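# Place the black pot upright inside the middle upper cabinet

## Task

Set the black pot upright on the floor of the middle upper cabinet, pushed in deep enough that the cabinet doors could close, with nothing else disturbed; the task fails if the pot topples or is left leaning.

## Robot and tools

ROBOT. An omnidirectional wheeled base carries a column about 1.7 m high. A carriage rides up and down it (lift_m, 0 to 1 m) and holds two identical six-joint arms, left and right, each ending in a two-finger gripper. Arm bases sit roughly 0.57 m + lift_m above the floor, and carriage parts hang about 0.15 m below them. A hand reaches about 0.78 m from its shoulder but only about 0.38 m below its arm base. The hand is about 0.16 m long and 0.1 m wide (0.14 m open); fingertips narrow to about 5 mm. Parked arm joints 1 to 6: 0, 0.05, 0.05, 1.45, 0, 0. With both parked the robot is about 0.85 m wide and 0.65 m long. Cameras: carriage_camera looks ahead, tilted about 20 degrees down; left_wrist_camera and right_wrist_camera look out past the fingertips. All images are 672x504 pixels.

FRAMES. Base frame: origin on the floor below the base centre, x forward, y left, z up, metres. left_hand and right_hand report the point between each gripper's pads in this frame, plus quat_wxyz (hand z runs along the fingers, fingers open along hand y; a hand pointing straight up with joints 1, 5, 6 at 0 gives 1, 0, 0, 0). base_odometry uses the base frame as it was at scene start, from wheel turns only, so slip and shoves distort it; heading in rad, left positive, -3.142 to 3.142. Hand readings tend to sit above the true hand, more at long reach.

TOOL move. All keys are optional; a call without base or joints just reports state and images.
- base: one object with exactly one key, a relative offset from where the base last reported itself. translate_m: metres, forward positive, -2 to 2. strafe_m: metres, left positive, -2 to 2. rotate_rad: radians, counter-clockwise positive, -6.3 to 6.3.
- joints: one object for both arms, keyed by name, each value an absolute target. lift_m 0 to 1 m. For each side (left_ / right_): joint1_rad -2.617 to 3.054 (swing about vertical, 0 ahead, positive left); joint2_rad 0 to 3.141 (shoulder: 0 upper arm back and level, 1.57 vertical, 3.14 forward and level); joint3_rad 0 to 3.141 (elbow, 0 folded, 3.14 straight); joint4_rad -1.57 to 1.57 (wrist pitch, positive lifts fingertips); joint5_rad -1.57 to 1.57 (wrist yaw, positive turns fingertips to the right); joint6_rad -2.094 to 2.094 (roll about the finger axis, positive clockwise viewed from the forearm); gripper_m 0 to 0.093 (pad gap in metres). Omitted joints keep chasing any earlier target.
- speeds: caps for this action only: translate_m and strafe_m 0.02 to 0.5 m/s, rotate_rad 0.05 to 1.57 rad/s, lift_m 0.08 to 0.25 m/s (top values are the defaults).
- min_time_s: 0.1 to 8 s, the shortest duration of each arm and gripper motion; helps keep hand paths straighter.
- cameras: list from carriage_camera, left_wrist_camera, right_wrist_camera, all; omitted or null means all, [] means none.
An unknown key makes the call invalid; an out-of-range value gets it refused. A refused call, or a stop during or blocking a call, cancels the later move, wait and finished_scene calls in the same reply. An action runs at most 15 s; base drives end after 14 s (time_out).

OTHER TOOLS. wait: seconds 0 to 10, no new command, returns state and images. zoom_image: camera name and region [x0, y0, x1, y1] in pixels from the top-left, at most 504x504, on that camera's latest image. finished_scene: scene is the current scene's number; irreversible, and the pot must stay in place without the robot.

RESULTS. The move line reads done or the worst status. base_status and joint_status words: done (for the base, wheels turned the full amount, slip possible), off_target (stopped short, may still push), contact_stop or time_out (target dropped, holding), not_followed (a safety check withheld an arm's targets because the arms would nearly touch; gripper commands still run), limit_stop_at_motor_heat. on_its_own lists uncommanded activity; held at there is a target, not a reading. motor_effort gives percent of maximum, peak in brackets; a falling lift effort while lowering means a hand or load is resting on something. Joint torques are in N m, include the arm's weight, and joints 1 to 3 wrap at ±28. The pictures line names images in order. Unchanged or quiet lines are often left out; an empty call shows all.

GRIPPING. On a hard object the reading ends up to 5 mm below its width; shut on nothing it reads 0 to 0.002. Command about 5 mm under the contact reading for full force. To release, command well above the reading. Around 1 kg makes a level hand droop 7 to 25 cm.

AVOID. Tipping: keep the carriage low when driving, loads close, no sudden stops; two stretched arms holding 1.5 kg each can topple it. Never let the arms strike or press each other. To untangle withheld arms, send one arm its current readings with joint 1 swung away, then the other in a later call. Arms have no contact stop and push until they overheat. Motors heat when stretched, loaded or straining; a MOTOR HOT line appears at 75 °C and at 100 °C that arm goes limp for 30 to 60 s, so park arms while idle. After a base contact stop, back off about 0.2 m. Do not reverse under a table edge. Avoid drops, releasing a moving pot, slams and hard shoves. Thinking time passes in simulation while the last command holds; loose objects may get nudged occasionally.

Each tool is called by a JSON object that holds its "method" and its "body".

## Session

{"method": "move", "body": {}}

Scene clock: 0.00 s.
Joint torques (N m): no reading
base_odometry: x=+0.000 y=+0.000 heading=+0.000
base_status: not commanded
joint_positions: lift_m=+0.300 left_joint1_rad=+0.011 left_joint2_rad=+0.066 left_joint3_rad=+0.024 left_joint4_rad=+1.484 left_joint5_rad=+0.006 left_joint6_rad=-0.041 left_gripper_m=+0.09396 right_joint1_rad=+0.001 right_joint2_rad=+0.045 right_joint3_rad=+0.056 right_joint4_rad=+1.494 right_joint5_rad=+0.030 right_joint6_rad=+0.014 right_gripper_m=+0.09396
joint_status: not commanded
motor_effort: lift_m=+23 drive_wheels=-3
left_hand: x=+0.2581 y=+0.3029 z=+1.2986 quat_wxyz=(+0.998, +0.001, +0.064, -0.015) (m; base frame)
right_hand: x=+0.2395 y=-0.3086 z=+1.3076 quat_wxyz=(+0.999, +0.015, +0.033, +0.007) (m; base frame)
pictures: carriage_camera, left_wrist_camera, right_wrist_camera

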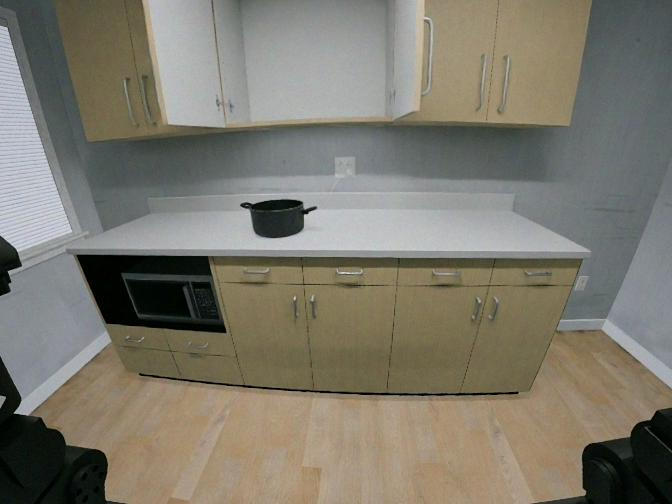

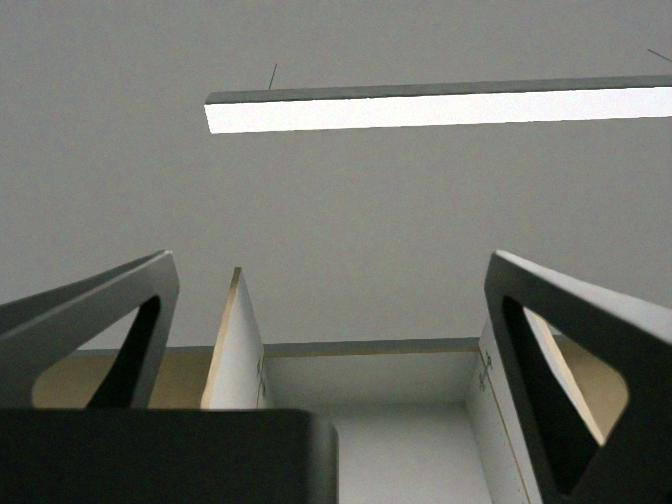

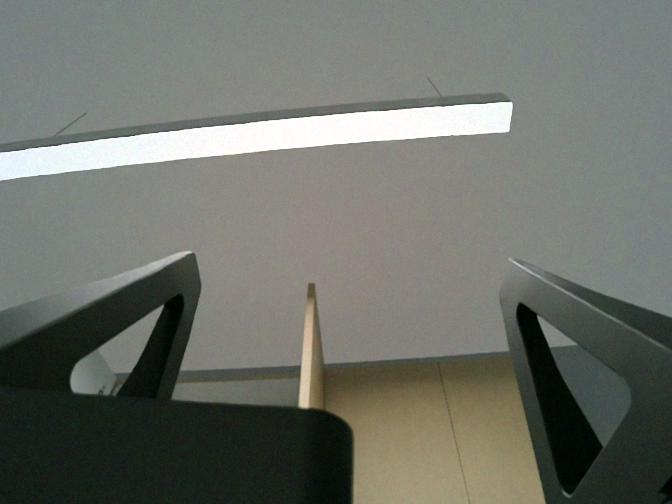

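{"method": "zoom_image", "body": {"camera": "carriage_camera", "region": [220, 180, 340, 250]}}

{"method": "zoom_image", "body": {"camera": "carriage_camera", "region": [50, 0, 500, 270]}}

Scaled by 4.200 from the camera's 672x504 image, which has a finer 960x720 frame.

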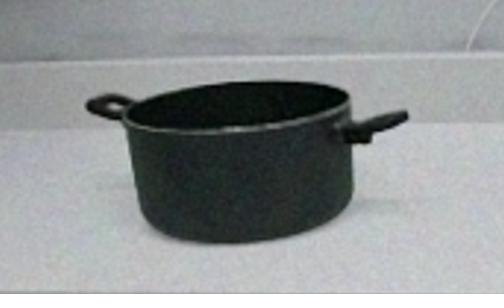

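Scaled by 1.120 from the camera's 672x504 image, which has a finer 960x720 frame.

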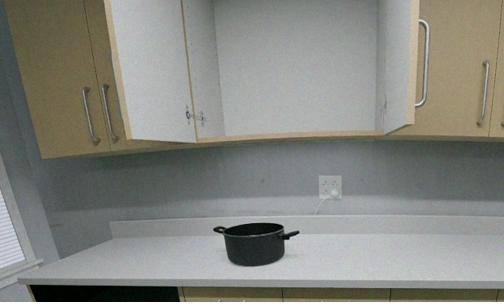

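{"method": "move", "body": {"joints": {"lift_m": 0.5}}}

{"method": "move", "body": {"joints": {"lift_m": 0.7}}}

Scene clock: 13.73 s.
move: done
joint_status: all done
motor_effort: lift_m=+23(28) drive_wheels=-3(3)

Scene clock: 15.07 s.
Joint torques (N m): left_arm=[-0.03 4.41 5.45 -0.17 0.03 0.02] | right_arm=[-0.1 4.78 5.11 -0.36 -0.03 -0.03]
move: done
base_odometry: x=+0.000 y=+0.000 heading=+0.000
joint_positions: lift_m=+0.700 left_joint1_rad=+0.011 left_joint2_rad=+0.066 left_joint3_rad=+0.024 left_joint4_rad=+1.484 left_joint5_rad=+0.006 left_joint6_rad=-0.041 left_gripper_m=+0.09396 right_joint1_rad=+0.001 right_joint2_rad=+0.045 right_joint3_rad=+0.056 right_joint4_rad=+1.494 right_joint5_rad=+0.030 right_joint6_rad=+0.014 right_gripper_m=+0.09396
joint_status: all done
motor_effort: lift_m=+23(28) drive_wheels=-2(4)
left_hand: x=+0.2581 y=+0.3029 z=+1.6985 quat_wxyz=(+0.998, +0.001, +0.064, -0.015) (m; base frame)
right_hand: x=+0.2395 y=-0.3086 z=+1.7075 quat_wxyz=(+0.999, +0.015, +0.033, +0.007) (m; base frame)
pictures: carriage_camera, left_wrist_camera, right_wrist_camera

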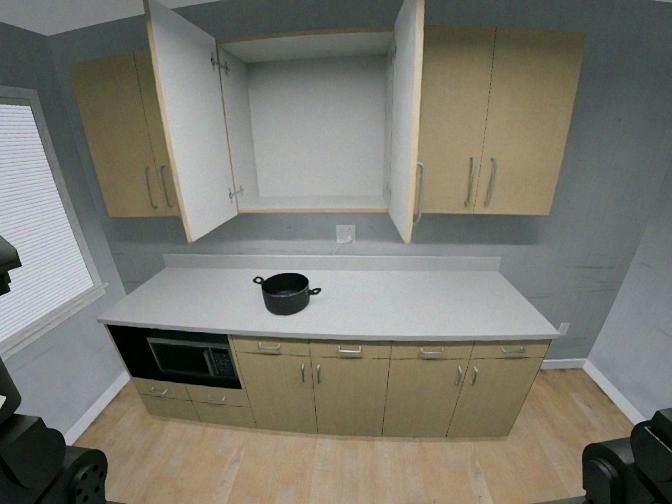

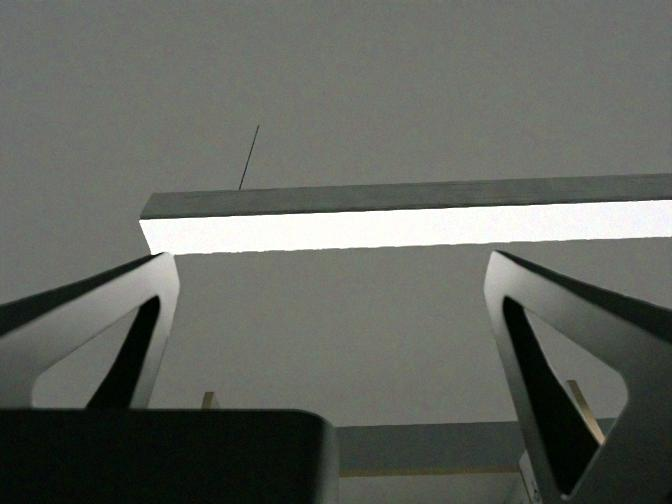

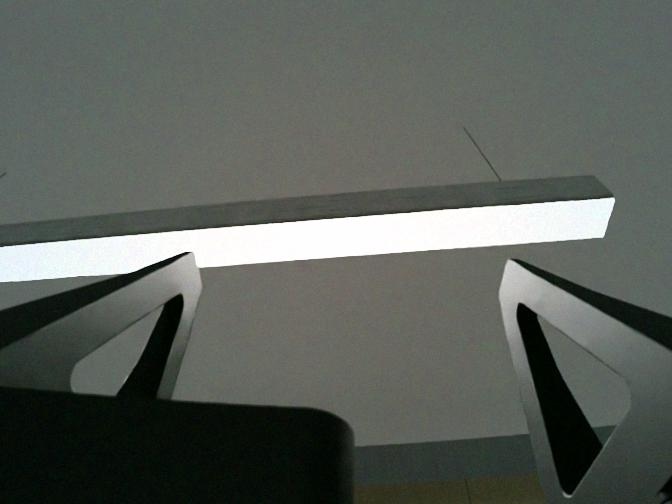

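{"method": "zoom_image", "body": {"camera": "carriage_camera", "region": [240, 255, 340, 325]}}

{"method": "zoom_image", "body": {"camera": "carriage_camera", "region": [140, 0, 440, 250]}}

{"method": "zoom_image", "body": {"camera": "carriage_camera", "region": [90, 240, 590, 450]}}

Scaled by 5.040 from the camera's 672x504 image, which has a finer 960x720 frame.

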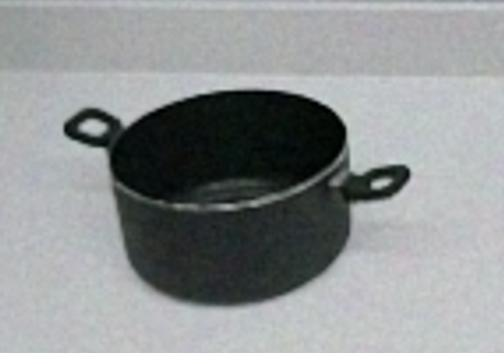

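Scaled by 1.680 from the camera's 672x504 image, which has a finer 960x720 frame.

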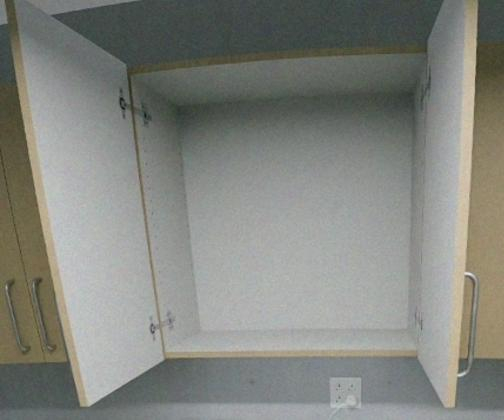

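Scaled by 1.008 from the camera's 672x504 image, which has a finer 960x720 frame.

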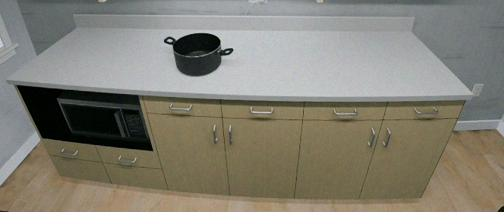

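{"method": "zoom_image", "body": {"camera": "carriage_camera", "region": [500, 180, 600, 255]}}

{"method": "zoom_image", "body": {"camera": "carriage_camera", "region": [510, 310, 610, 385]}}

{"method": "zoom_image", "body": {"camera": "carriage_camera", "region": [70, 190, 170, 265]}}

{"method": "zoom_image", "body": {"camera": "carriage_camera", "region": [70, 290, 170, 365]}}

{"method": "zoom_image", "body": {"camera": "carriage_camera", "region": [300, 210, 400, 285]}}

{"method": "zoom_image", "body": {"camera": "carriage_camera", "region": [180, 170, 280, 245]}}

{"method": "zoom_image", "body": {"camera": "carriage_camera", "region": [370, 170, 470, 245]}}

Scaled by 5.040 from the camera's 672x504 image, which has a finer 960x720 frame.

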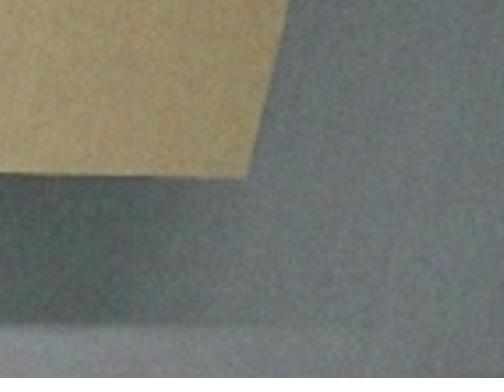

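Scaled by 5.040 from the camera's 672x504 image, which has a finer 960x720 frame.

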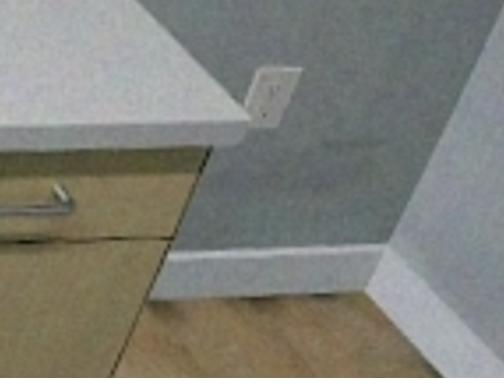

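Scaled by 5.040 from the camera's 672x504 image, which has a finer 960x720 frame.

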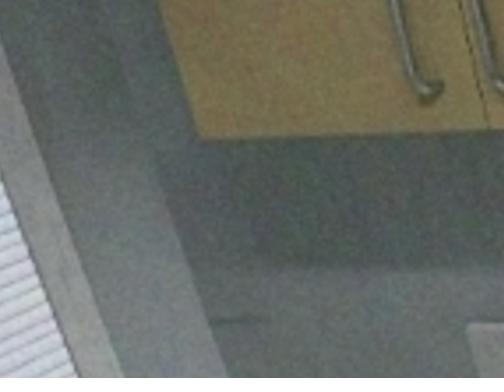

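Scaled by 5.040 from the camera's 672x504 image, which has a finer 960x720 frame.

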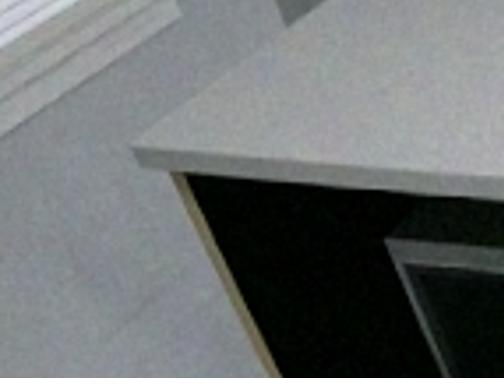

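Scaled by 5.040 from the camera's 672x504 image, which has a finer 960x720 frame.

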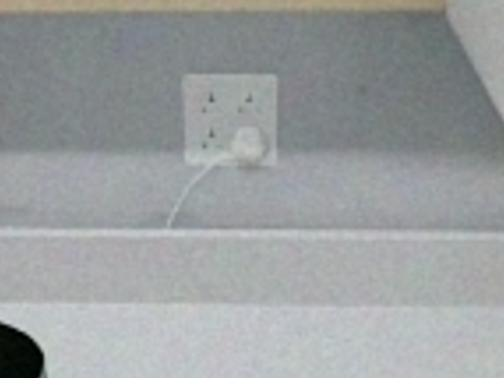

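Scaled by 5.040 from the camera's 672x504 image, which has a finer 960x720 frame.

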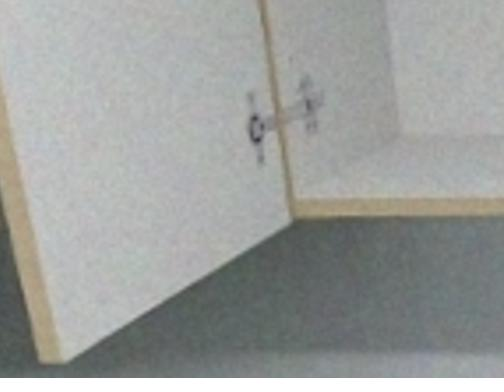

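Scaled by 5.040 from the camera's 672x504 image, which has a finer 960x720 frame.

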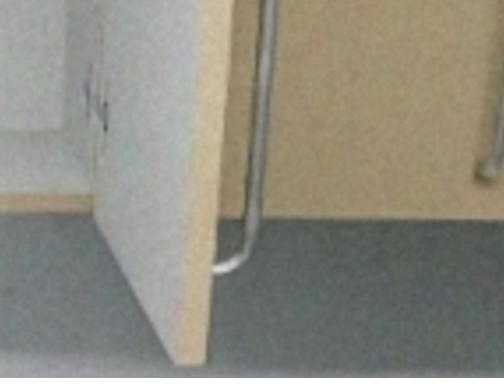

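{"method": "move", "body": {"joints": {"lift_m": 0.3}, "cameras": ["carriage_camera"]}}

{"method": "zoom_image", "body": {"camera": "carriage_camera", "region": [510, 90, 610, 165]}}

{"method": "zoom_image", "body": {"camera": "carriage_camera", "region": [520, 220, 620, 295]}}

{"method": "zoom_image", "body": {"camera": "carriage_camera", "region": [50, 100, 150, 175]}}

{"method": "zoom_image", "body": {"camera": "carriage_camera", "region": [50, 210, 150, 285]}}

{"method": "zoom_image", "body": {"camera": "carriage_camera", "region": [300, 140, 400, 215]}}

{"method": "zoom_image", "body": {"camera": "carriage_camera", "region": [150, 80, 250, 155]}}

{"method": "zoom_image", "body": {"camera": "carriage_camera", "region": [360, 80, 460, 155]}}

{"method": "zoom_image", "body": {"camera": "carriage_camera", "region": [230, 185, 330, 260]}}

Scene clock: 22.87 s.
Joint torques (N m): left_arm=[-0.1 4.44 5.38 -0.16 0.04 0.03] | right_arm=[-0.12 4.82 5.07 -0.38 -0.04 -0.01]
move: done
base_odometry: x=+0.000 y=+0.000 heading=+0.000
joint_positions: lift_m=+0.300 left_joint1_rad=+0.011 left_joint2_rad=+0.066 left_joint3_rad=+0.024 left_joint4_rad=+1.484 left_joint5_rad=+0.006 left_joint6_rad=-0.041 left_gripper_m=+0.09396 right_joint1_rad=+0.001 right_joint2_rad=+0.045 right_joint3_rad=+0.056 right_joint4_rad=+1.494 right_joint5_rad=+0.030 right_joint6_rad=+0.014 right_gripper_m=+0.09396
joint_status: all done
motor_effort: lift_m=+21(22) drive_wheels=-2(3)
left_hand: x=+0.2581 y=+0.3029 z=+1.2988 quat_wxyz=(+0.998, +0.001, +0.064, -0.015) (m; base frame)
right_hand: x=+0.2395 y=-0.3086 z=+1.3078 quat_wxyz=(+0.999, +0.015, +0.033, +0.007) (m; base frame)
pictures: carriage_camera

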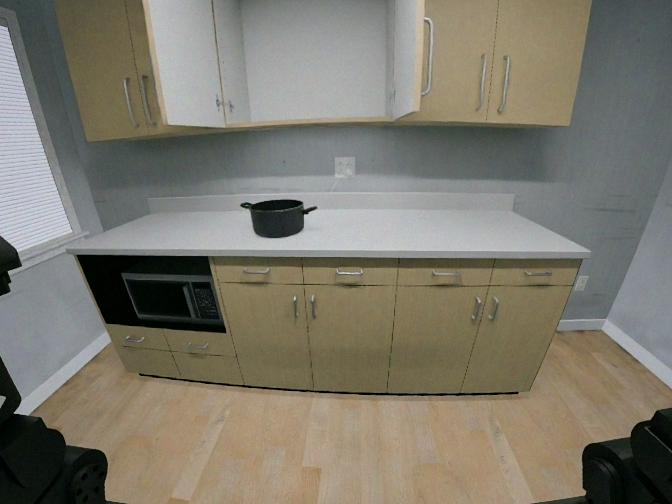

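Scaled by 5.040 from the camera's 672x504 image, which has a finer 960x720 frame.

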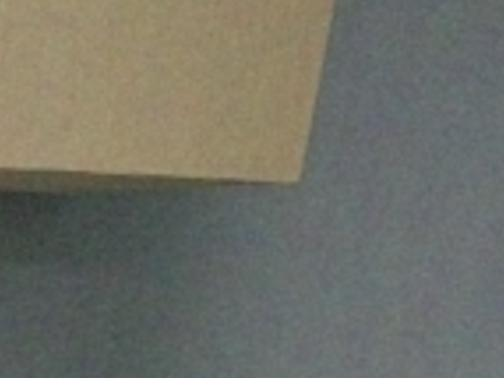

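Scaled by 5.040 from the camera's 672x504 image, which has a finer 960x720 frame.

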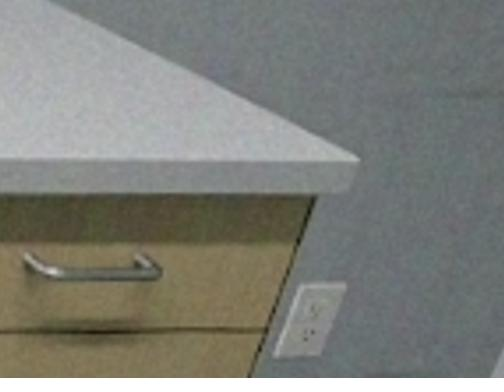

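Scaled by 5.040 from the camera's 672x504 image, which has a finer 960x720 frame.

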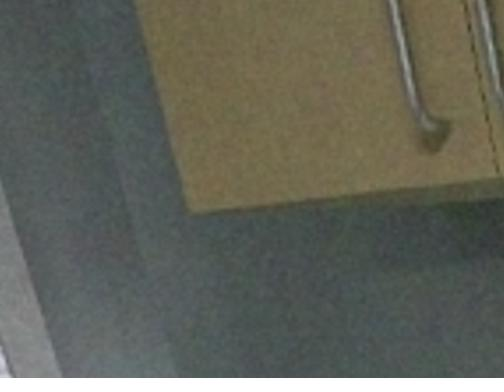

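Scaled by 5.040 from the camera's 672x504 image, which has a finer 960x720 frame.

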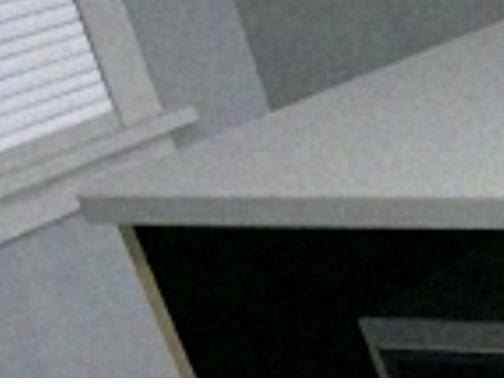

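Scaled by 5.040 from the camera's 672x504 image, which has a finer 960x720 frame.

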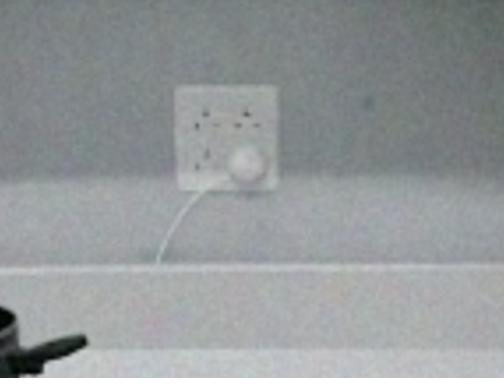

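Scaled by 5.040 from the camera's 672x504 image, which has a finer 960x720 frame.

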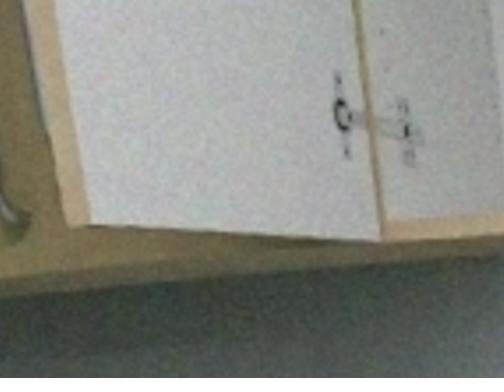

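Scaled by 5.040 from the camera's 672x504 image, which has a finer 960x720 frame.

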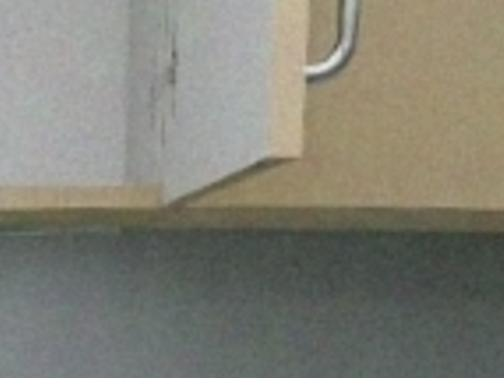

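Scaled by 5.040 from the camera's 672x504 image, which has a finer 960x720 frame.

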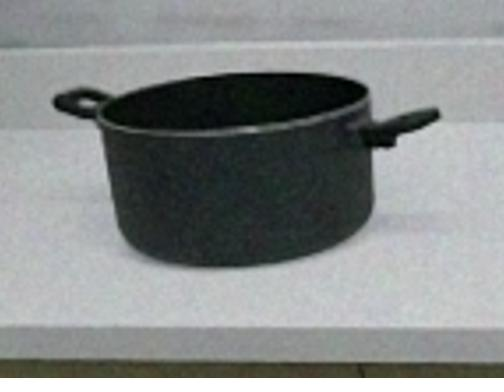

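{"method": "zoom_image", "body": {"camera": "carriage_camera", "region": [540, 300, 640, 375]}}

{"method": "zoom_image", "body": {"camera": "carriage_camera", "region": [460, 340, 560, 415]}}

{"method": "zoom_image", "body": {"camera": "carriage_camera", "region": [120, 340, 220, 415]}}

Scaled by 5.040 from the camera's 672x504 image, which has a finer 960x720 frame.

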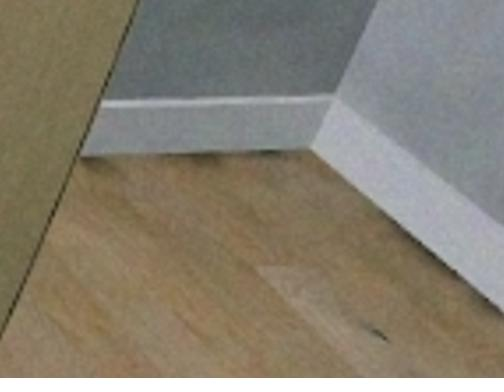

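Scaled by 5.040 from the camera's 672x504 image, which has a finer 960x720 frame.

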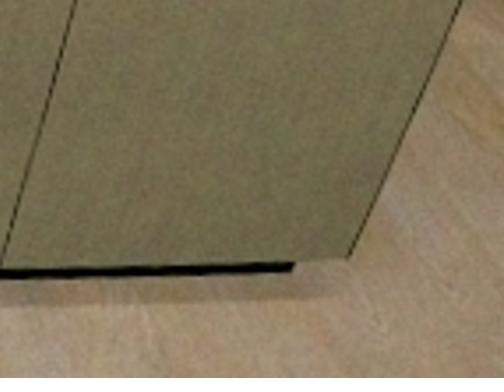

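Scaled by 5.040 from the camera's 672x504 image, which has a finer 960x720 frame.

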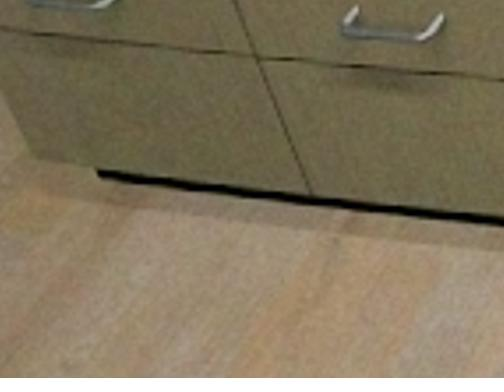

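{"method": "move", "body": {"joints": {"left_joint1_rad": 0, "left_joint2_rad": 2.1213, "left_joint3_rad": 0.7873, "left_joint4_rad": 1.334, "left_joint5_rad": 0, "left_joint6_rad": 0, "right_joint1_rad": 0, "right_joint2_rad": 2.1213, "right_joint3_rad": 0.7873, "right_joint4_rad": 1.334, "right_joint5_rad": 0, "right_joint6_rad": 0}, "min_time_s": 4}}

Scene clock: 42.73 s.
Joint torques (N m): left_arm=[-0.84 -10.52 6.01 2.42 -0.02 0.15] | right_arm=[-0.25 -9.63 5.97 2.01 -0.18 -0.16]
move: done
base_odometry: x=+0.000 y=+0.000 heading=+0.000
joint_positions: lift_m=+0.300 left_joint1_rad=+0.008 left_joint2_rad=+2.116 left_joint3_rad=+0.766 left_joint4_rad=+1.333 left_joint5_rad=+0.006 left_joint6_rad=-0.011 left_gripper_m=+0.09396 right_joint1_rad=+0.001 right_joint2_rad=+2.116 right_joint3_rad=+0.764 right_joint4_rad=+1.334 right_joint5_rad=+0.015 right_joint6_rad=+0.013 right_gripper_m=+0.09396
joint_status: all done
motor_effort: lift_m=+21(21) drive_wheels=-2(3)
left_hand: x=+0.7377 y=+0.3067 z=+0.9836 quat_wxyz=(+0.701, -0.005, +0.713, -0.003) (m; base frame)
right_hand: x=+0.7372 y=-0.3056 z=+0.9830 quat_wxyz=(+0.701, +0.010, +0.713, +0.000) (m; base frame)
pictures: carriage_camera, left_wrist_camera, right_wrist_camera

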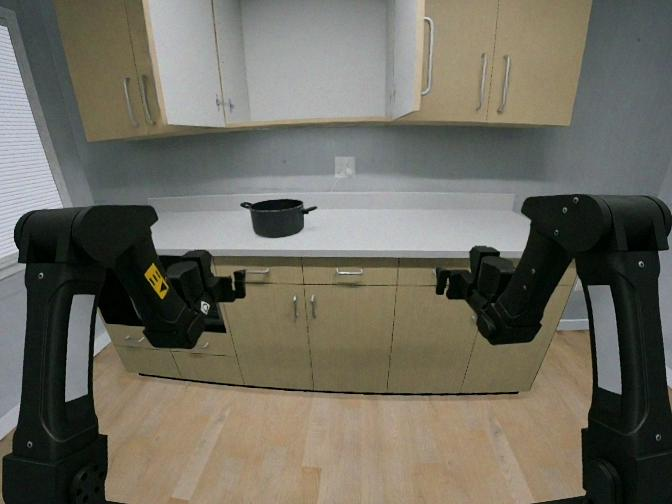

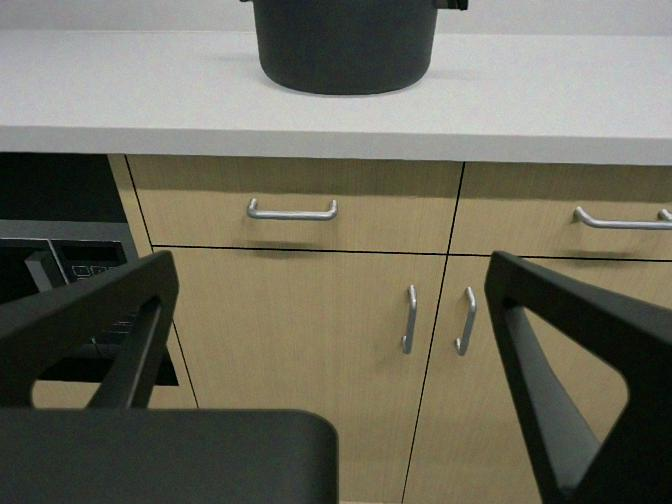

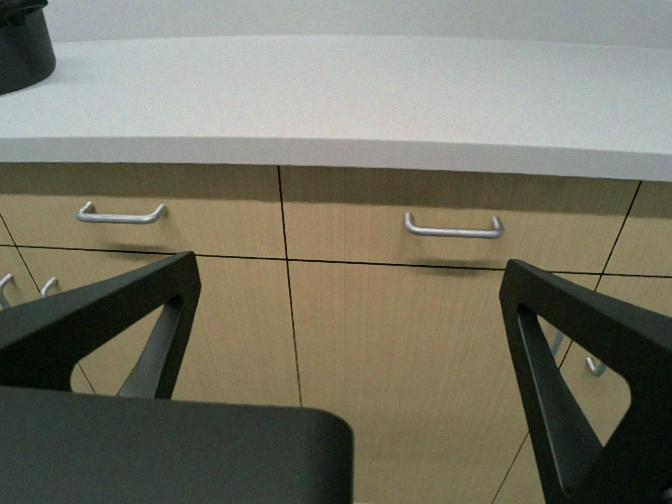

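{"method": "zoom_image", "body": {"camera": "carriage_camera", "region": [160, 235, 260, 310]}}

{"method": "zoom_image", "body": {"camera": "carriage_camera", "region": [420, 235, 520, 310]}}

{"method": "zoom_image", "body": {"camera": "carriage_camera", "region": [0, 190, 260, 504]}}

Scaled by 5.040 from the camera's 672x504 image, which has a finer 960x720 frame.

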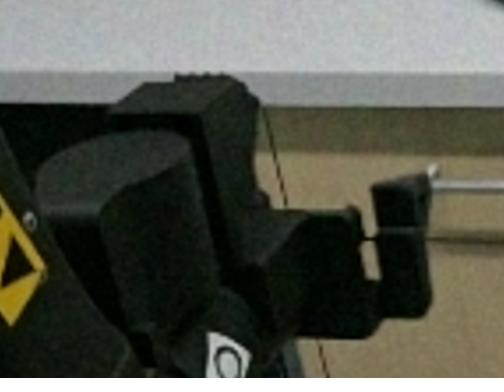

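Scaled by 5.040 from the camera's 672x504 image, which has a finer 960x720 frame.

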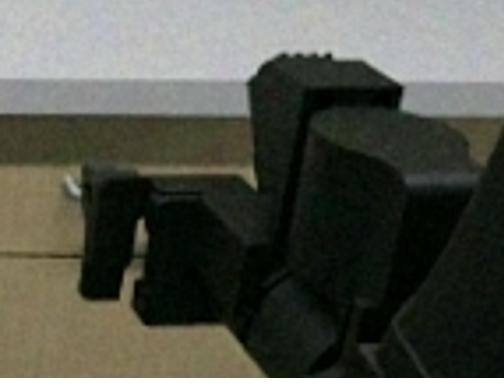

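Scaled by 1.605 from the camera's 672x504 image, which has a finer 960x720 frame.

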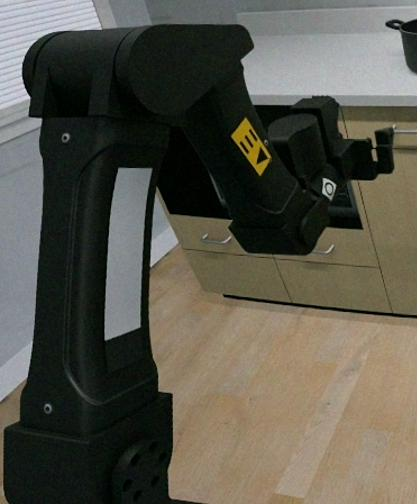

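{"method": "move", "body": {"joints": {"left_gripper_m": 0.0, "right_gripper_m": 0.0}, "min_time_s": 2}}

{"method": "zoom_image", "body": {"camera": "carriage_camera", "region": [180, 245, 260, 305]}}

{"method": "zoom_image", "body": {"camera": "carriage_camera", "region": [420, 245, 500, 305]}}

Scene clock: 49.13 s.
Joint torques (N m): left_arm=[-0.84 -10.5 6.01 2.42 -0.02 0.15] | right_arm=[-0.23 -9.63 5.89 2 -0.17 -0.15]
move: done
base_odometry: x=+0.000 y=+0.000 heading=+0.000
joint_positions: lift_m=+0.300 left_joint1_rad=+0.008 left_joint2_rad=+2.116 left_joint3_rad=+0.767 left_joint4_rad=+1.333 left_joint5_rad=+0.006 left_joint6_rad=-0.011 left_gripper_m=+0.00019 right_joint1_rad=+0.001 right_joint2_rad=+2.116 right_joint3_rad=+0.764 right_joint4_rad=+1.334 right_joint5_rad=+0.014 right_joint6_rad=+0.013 right_gripper_m=+0.00021
joint_status: all done
motor_effort: lift_m=+21(21) drive_wheels=-3(4)
left_hand: x=+0.7378 y=+0.3067 z=+0.9837 quat_wxyz=(+0.701, -0.005, +0.713, -0.003) (m; base frame)
right_hand: x=+0.7372 y=-0.3055 z=+0.9831 quat_wxyz=(+0.701, +0.009, +0.713, +0.000) (m; base frame)
pictures: carriage_camera, left_wrist_camera, right_wrist_camera

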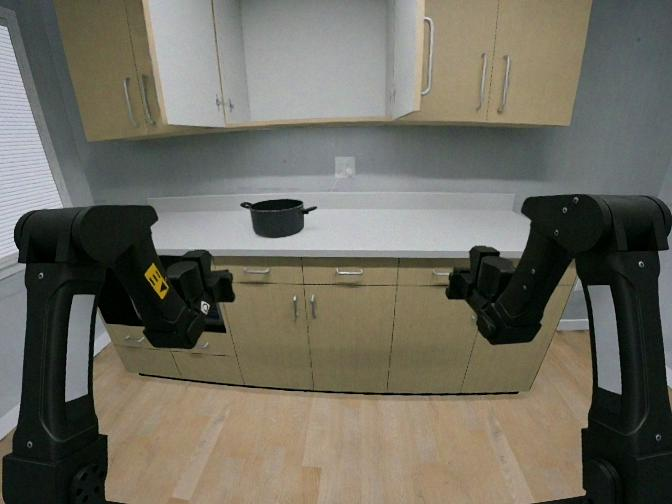

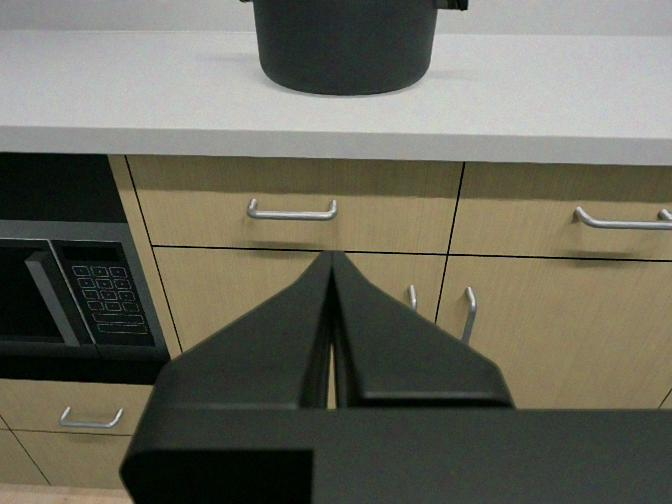

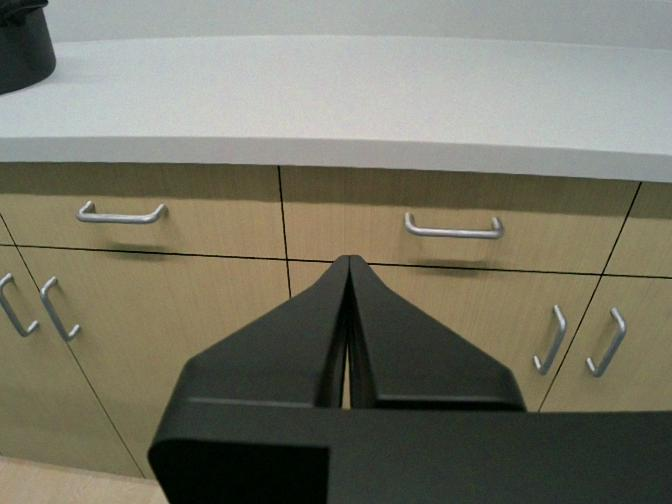

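Scaled by 6.300 from the camera's 672x504 image, which has a finer 960x720 frame.

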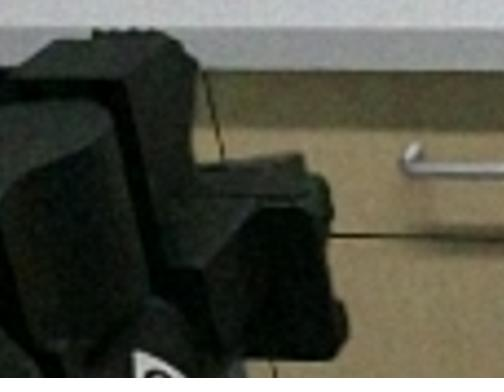

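Scaled by 6.300 from the camera's 672x504 image, which has a finer 960x720 frame.

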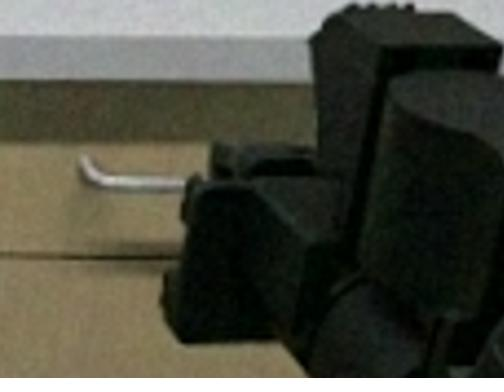

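{"method": "move", "body": {"base": {"rotate_rad": -0.276}, "speeds": {"rotate_rad": 0.4}, "cameras": ["carriage_camera"]}}

{"method": "zoom_image", "body": {"camera": "carriage_camera", "region": [150, 180, 250, 255]}}

{"method": "zoom_image", "body": {"camera": "carriage_camera", "region": [220, 150, 320, 225]}}

{"method": "zoom_image", "body": {"camera": "carriage_camera", "region": [420, 120, 520, 195]}}

Scene clock: 53.30 s.
Joint torques (N m): left_arm=[-0.12 -10.5 5.83 2.42 -0.01 0.15] | right_arm=[-0.02 -9.63 5.91 2.02 -0.12 -0.13]
move: done
base_odometry: x=+0.000 y=+0.000 heading=-0.276
base_status: done
joint_positions: lift_m=+0.300 left_joint1_rad=+0.000 left_joint2_rad=+2.116 left_joint3_rad=+0.768 left_joint4_rad=+1.333 left_joint5_rad=+0.005 left_joint6_rad=-0.011 left_gripper_m=+0.00019 right_joint1_rad=-0.001 right_joint2_rad=+2.116 right_joint3_rad=+0.764 right_joint4_rad=+1.334 right_joint5_rad=+0.011 right_joint6_rad=+0.012 right_gripper_m=+0.00021
motor_effort: lift_m=+21(21) drive_wheels=+3(9)
left_hand: x=+0.7382 y=+0.3027 z=+0.9843 quat_wxyz=(+0.702, -0.002, +0.712, -0.005) (m; base frame)
right_hand: x=+0.7373 y=-0.3062 z=+0.9831 quat_wxyz=(+0.701, +0.009, +0.713, +0.000) (m; base frame)
pictures: carriage_camera

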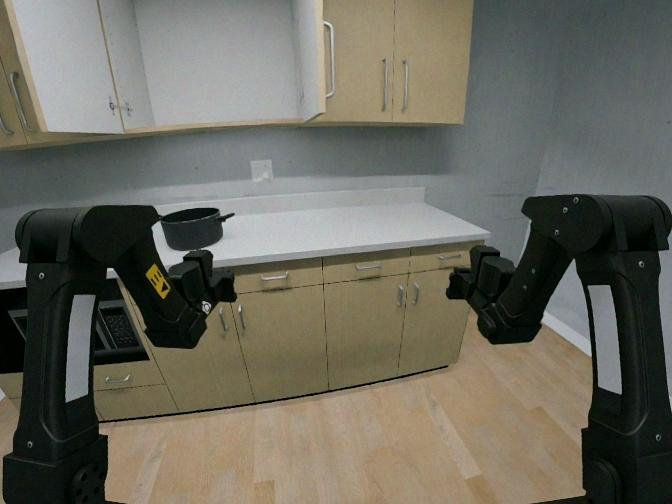

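Scaled by 5.040 from the camera's 672x504 image, which has a finer 960x720 frame.

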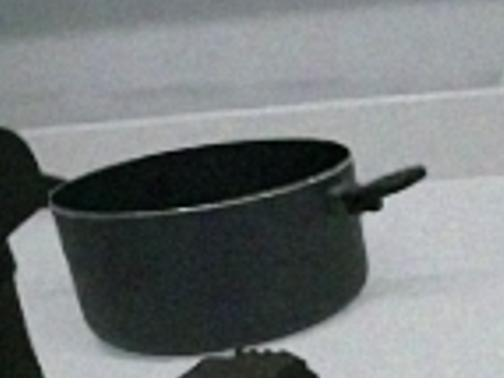

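Scaled by 5.040 from the camera's 672x504 image, which has a finer 960x720 frame.

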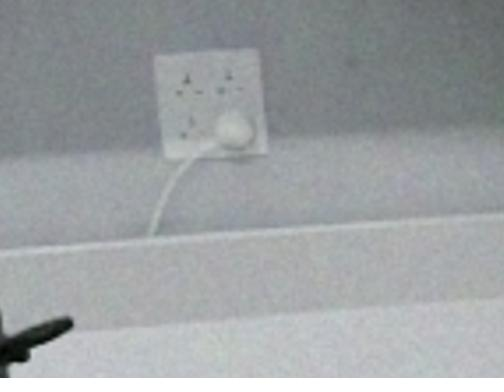

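Scaled by 5.040 from the camera's 672x504 image, which has a finer 960x720 frame.

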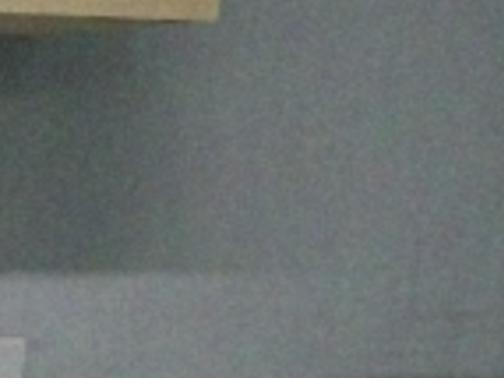

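{"method": "move", "body": {"base": {"strafe_m": 0.6}, "speeds": {"strafe_m": 0.25}, "joints": {"left_gripper_m": 0.093, "right_gripper_m": 0.093}}}

Scene clock: 63.90 s.
Joint torques (N m): left_arm=[0.05 -10.52 5.87 2.44 0 0.14] | right_arm=[-0.1 -9.52 5.82 2.03 -0.13 -0.14]
move: done
base_odometry: x=+0.164 y=+0.577 heading=-0.277
base_status: done
joint_positions: lift_m=+0.300 left_joint1_rad=+0.000 left_joint2_rad=+2.116 left_joint3_rad=+0.768 left_joint4_rad=+1.331 left_joint5_rad=+0.005 left_joint6_rad=-0.010 left_gripper_m=+0.09286 right_joint1_rad=-0.001 right_joint2_rad=+2.116 right_joint3_rad=+0.764 right_joint4_rad=+1.333 right_joint5_rad=+0.011 right_joint6_rad=+0.012 right_gripper_m=+0.09289
joint_status: all done
motor_effort: lift_m=+21(21) drive_wheels=-7(12)
left_hand: x=+0.7382 y=+0.3025 z=+0.9840 quat_wxyz=(+0.701, -0.002, +0.713, -0.005) (m; base frame)
right_hand: x=+0.7373 y=-0.3057 z=+0.9830 quat_wxyz=(+0.701, +0.008, +0.713, +0.000) (m; base frame)
pictures: carriage_camera, left_wrist_camera, right_wrist_camera

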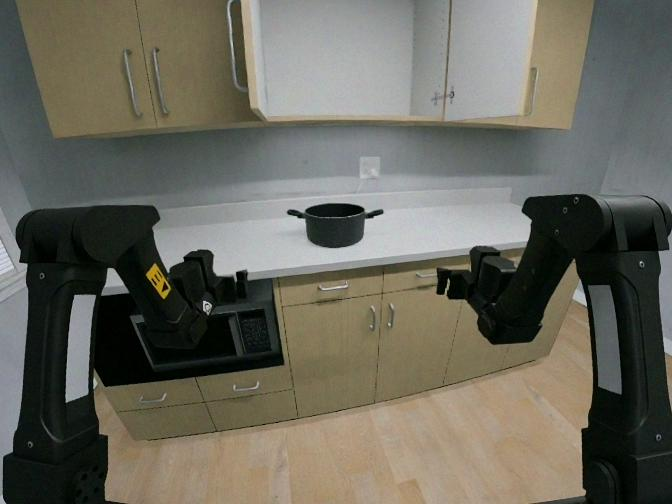

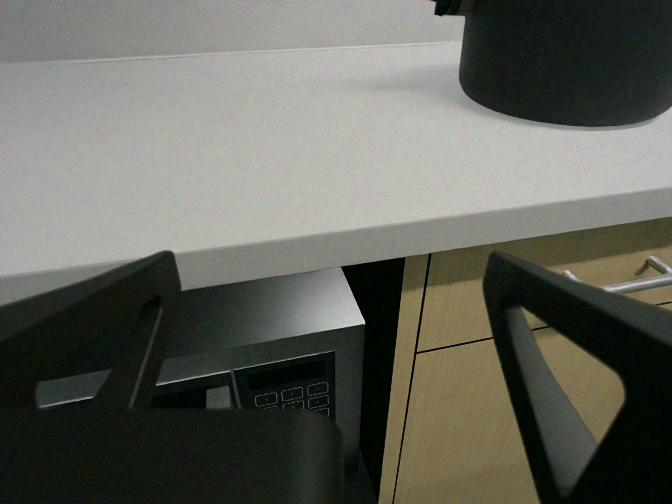

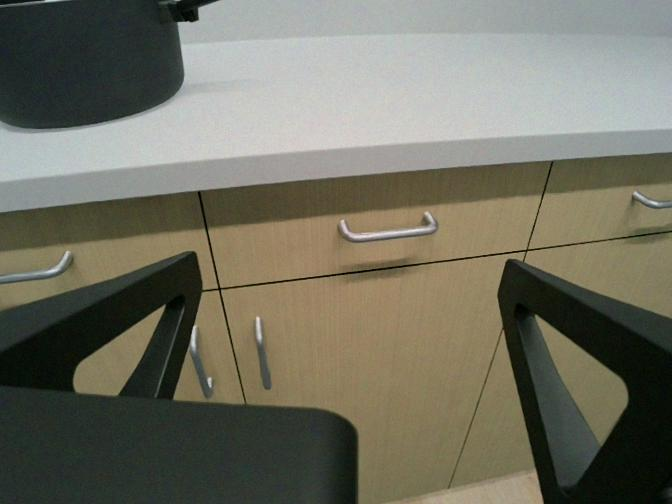

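{"method": "zoom_image", "body": {"camera": "carriage_camera", "region": [280, 190, 390, 260]}}

Scaled by 4.582 from the camera's 672x504 image, which has a finer 960x720 frame.

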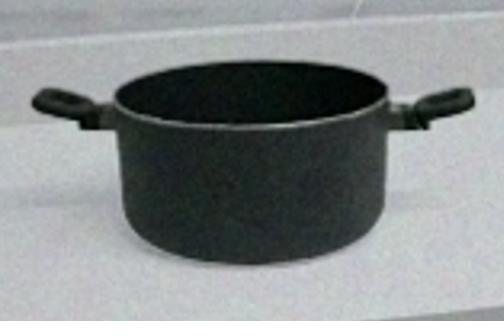

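{"method": "move", "body": {"joints": {"lift_m": 0.375, "left_joint1_rad": -0.411, "left_joint2_rad": 2.1766, "left_joint3_rad": 0.925, "left_joint4_rad": 1.267, "left_joint5_rad": -0.411, "left_joint6_rad": -1.57, "right_joint1_rad": 0.411, "right_joint2_rad": 2.1766, "right_joint3_rad": 0.925, "right_joint4_rad": 1.267, "right_joint5_rad": 0.411, "right_joint6_rad": 1.57}, "min_time_s": 3}}

Scene clock: 70.03 s.
Joint torques (N m): left_arm=[-0.68 -11.18 6.43 2.27 -0.08 -0.01] | right_arm=[0.28 -10.36 6.27 1.86 0.17 0.04]
move: done
base_odometry: x=+0.164 y=+0.577 heading=-0.277
joint_positions: lift_m=+0.375 left_joint1_rad=-0.405 left_joint2_rad=+2.170 left_joint3_rad=+0.903 left_joint4_rad=+1.269 left_joint5_rad=-0.398 left_joint6_rad=-1.558 left_gripper_m=+0.09288 right_joint1_rad=+0.406 right_joint2_rad=+2.170 right_joint3_rad=+0.900 right_joint4_rad=+1.270 right_joint5_rad=+0.395 right_joint6_rad=+1.556 right_gripper_m=+0.09290
joint_status: all done
motor_effort: lift_m=+23(28) drive_wheels=-6(8)
left_hand: x=+0.7377 y=+0.1551 z=+1.0648 quat_wxyz=(+0.502, -0.495, +0.505, -0.499) (m; base frame)
right_hand: x=+0.7371 y=-0.1546 z=+1.0643 quat_wxyz=(+0.501, +0.494, +0.506, +0.499) (m; base frame)
pictures: carriage_camera, left_wrist_camera, right_wrist_camera

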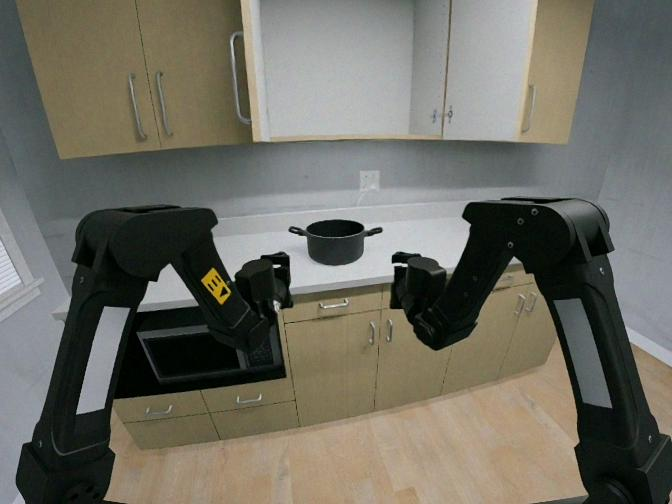

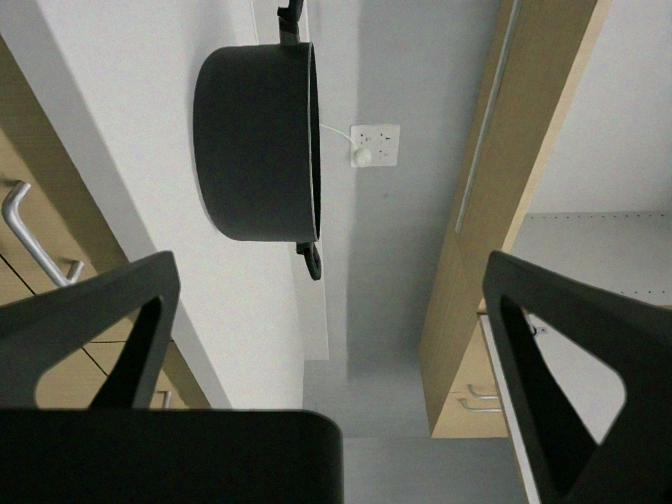

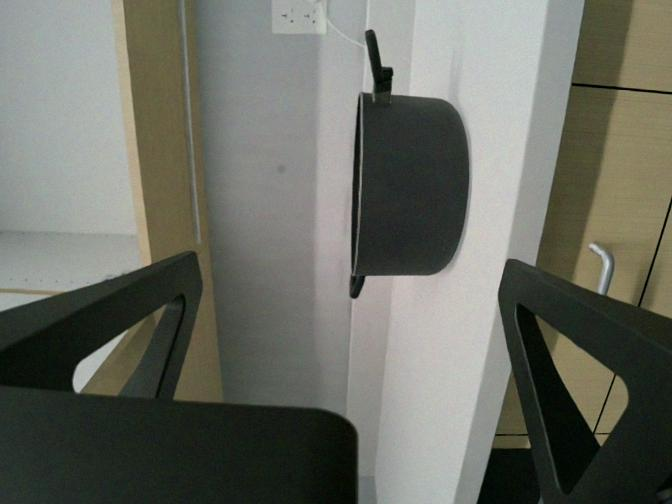

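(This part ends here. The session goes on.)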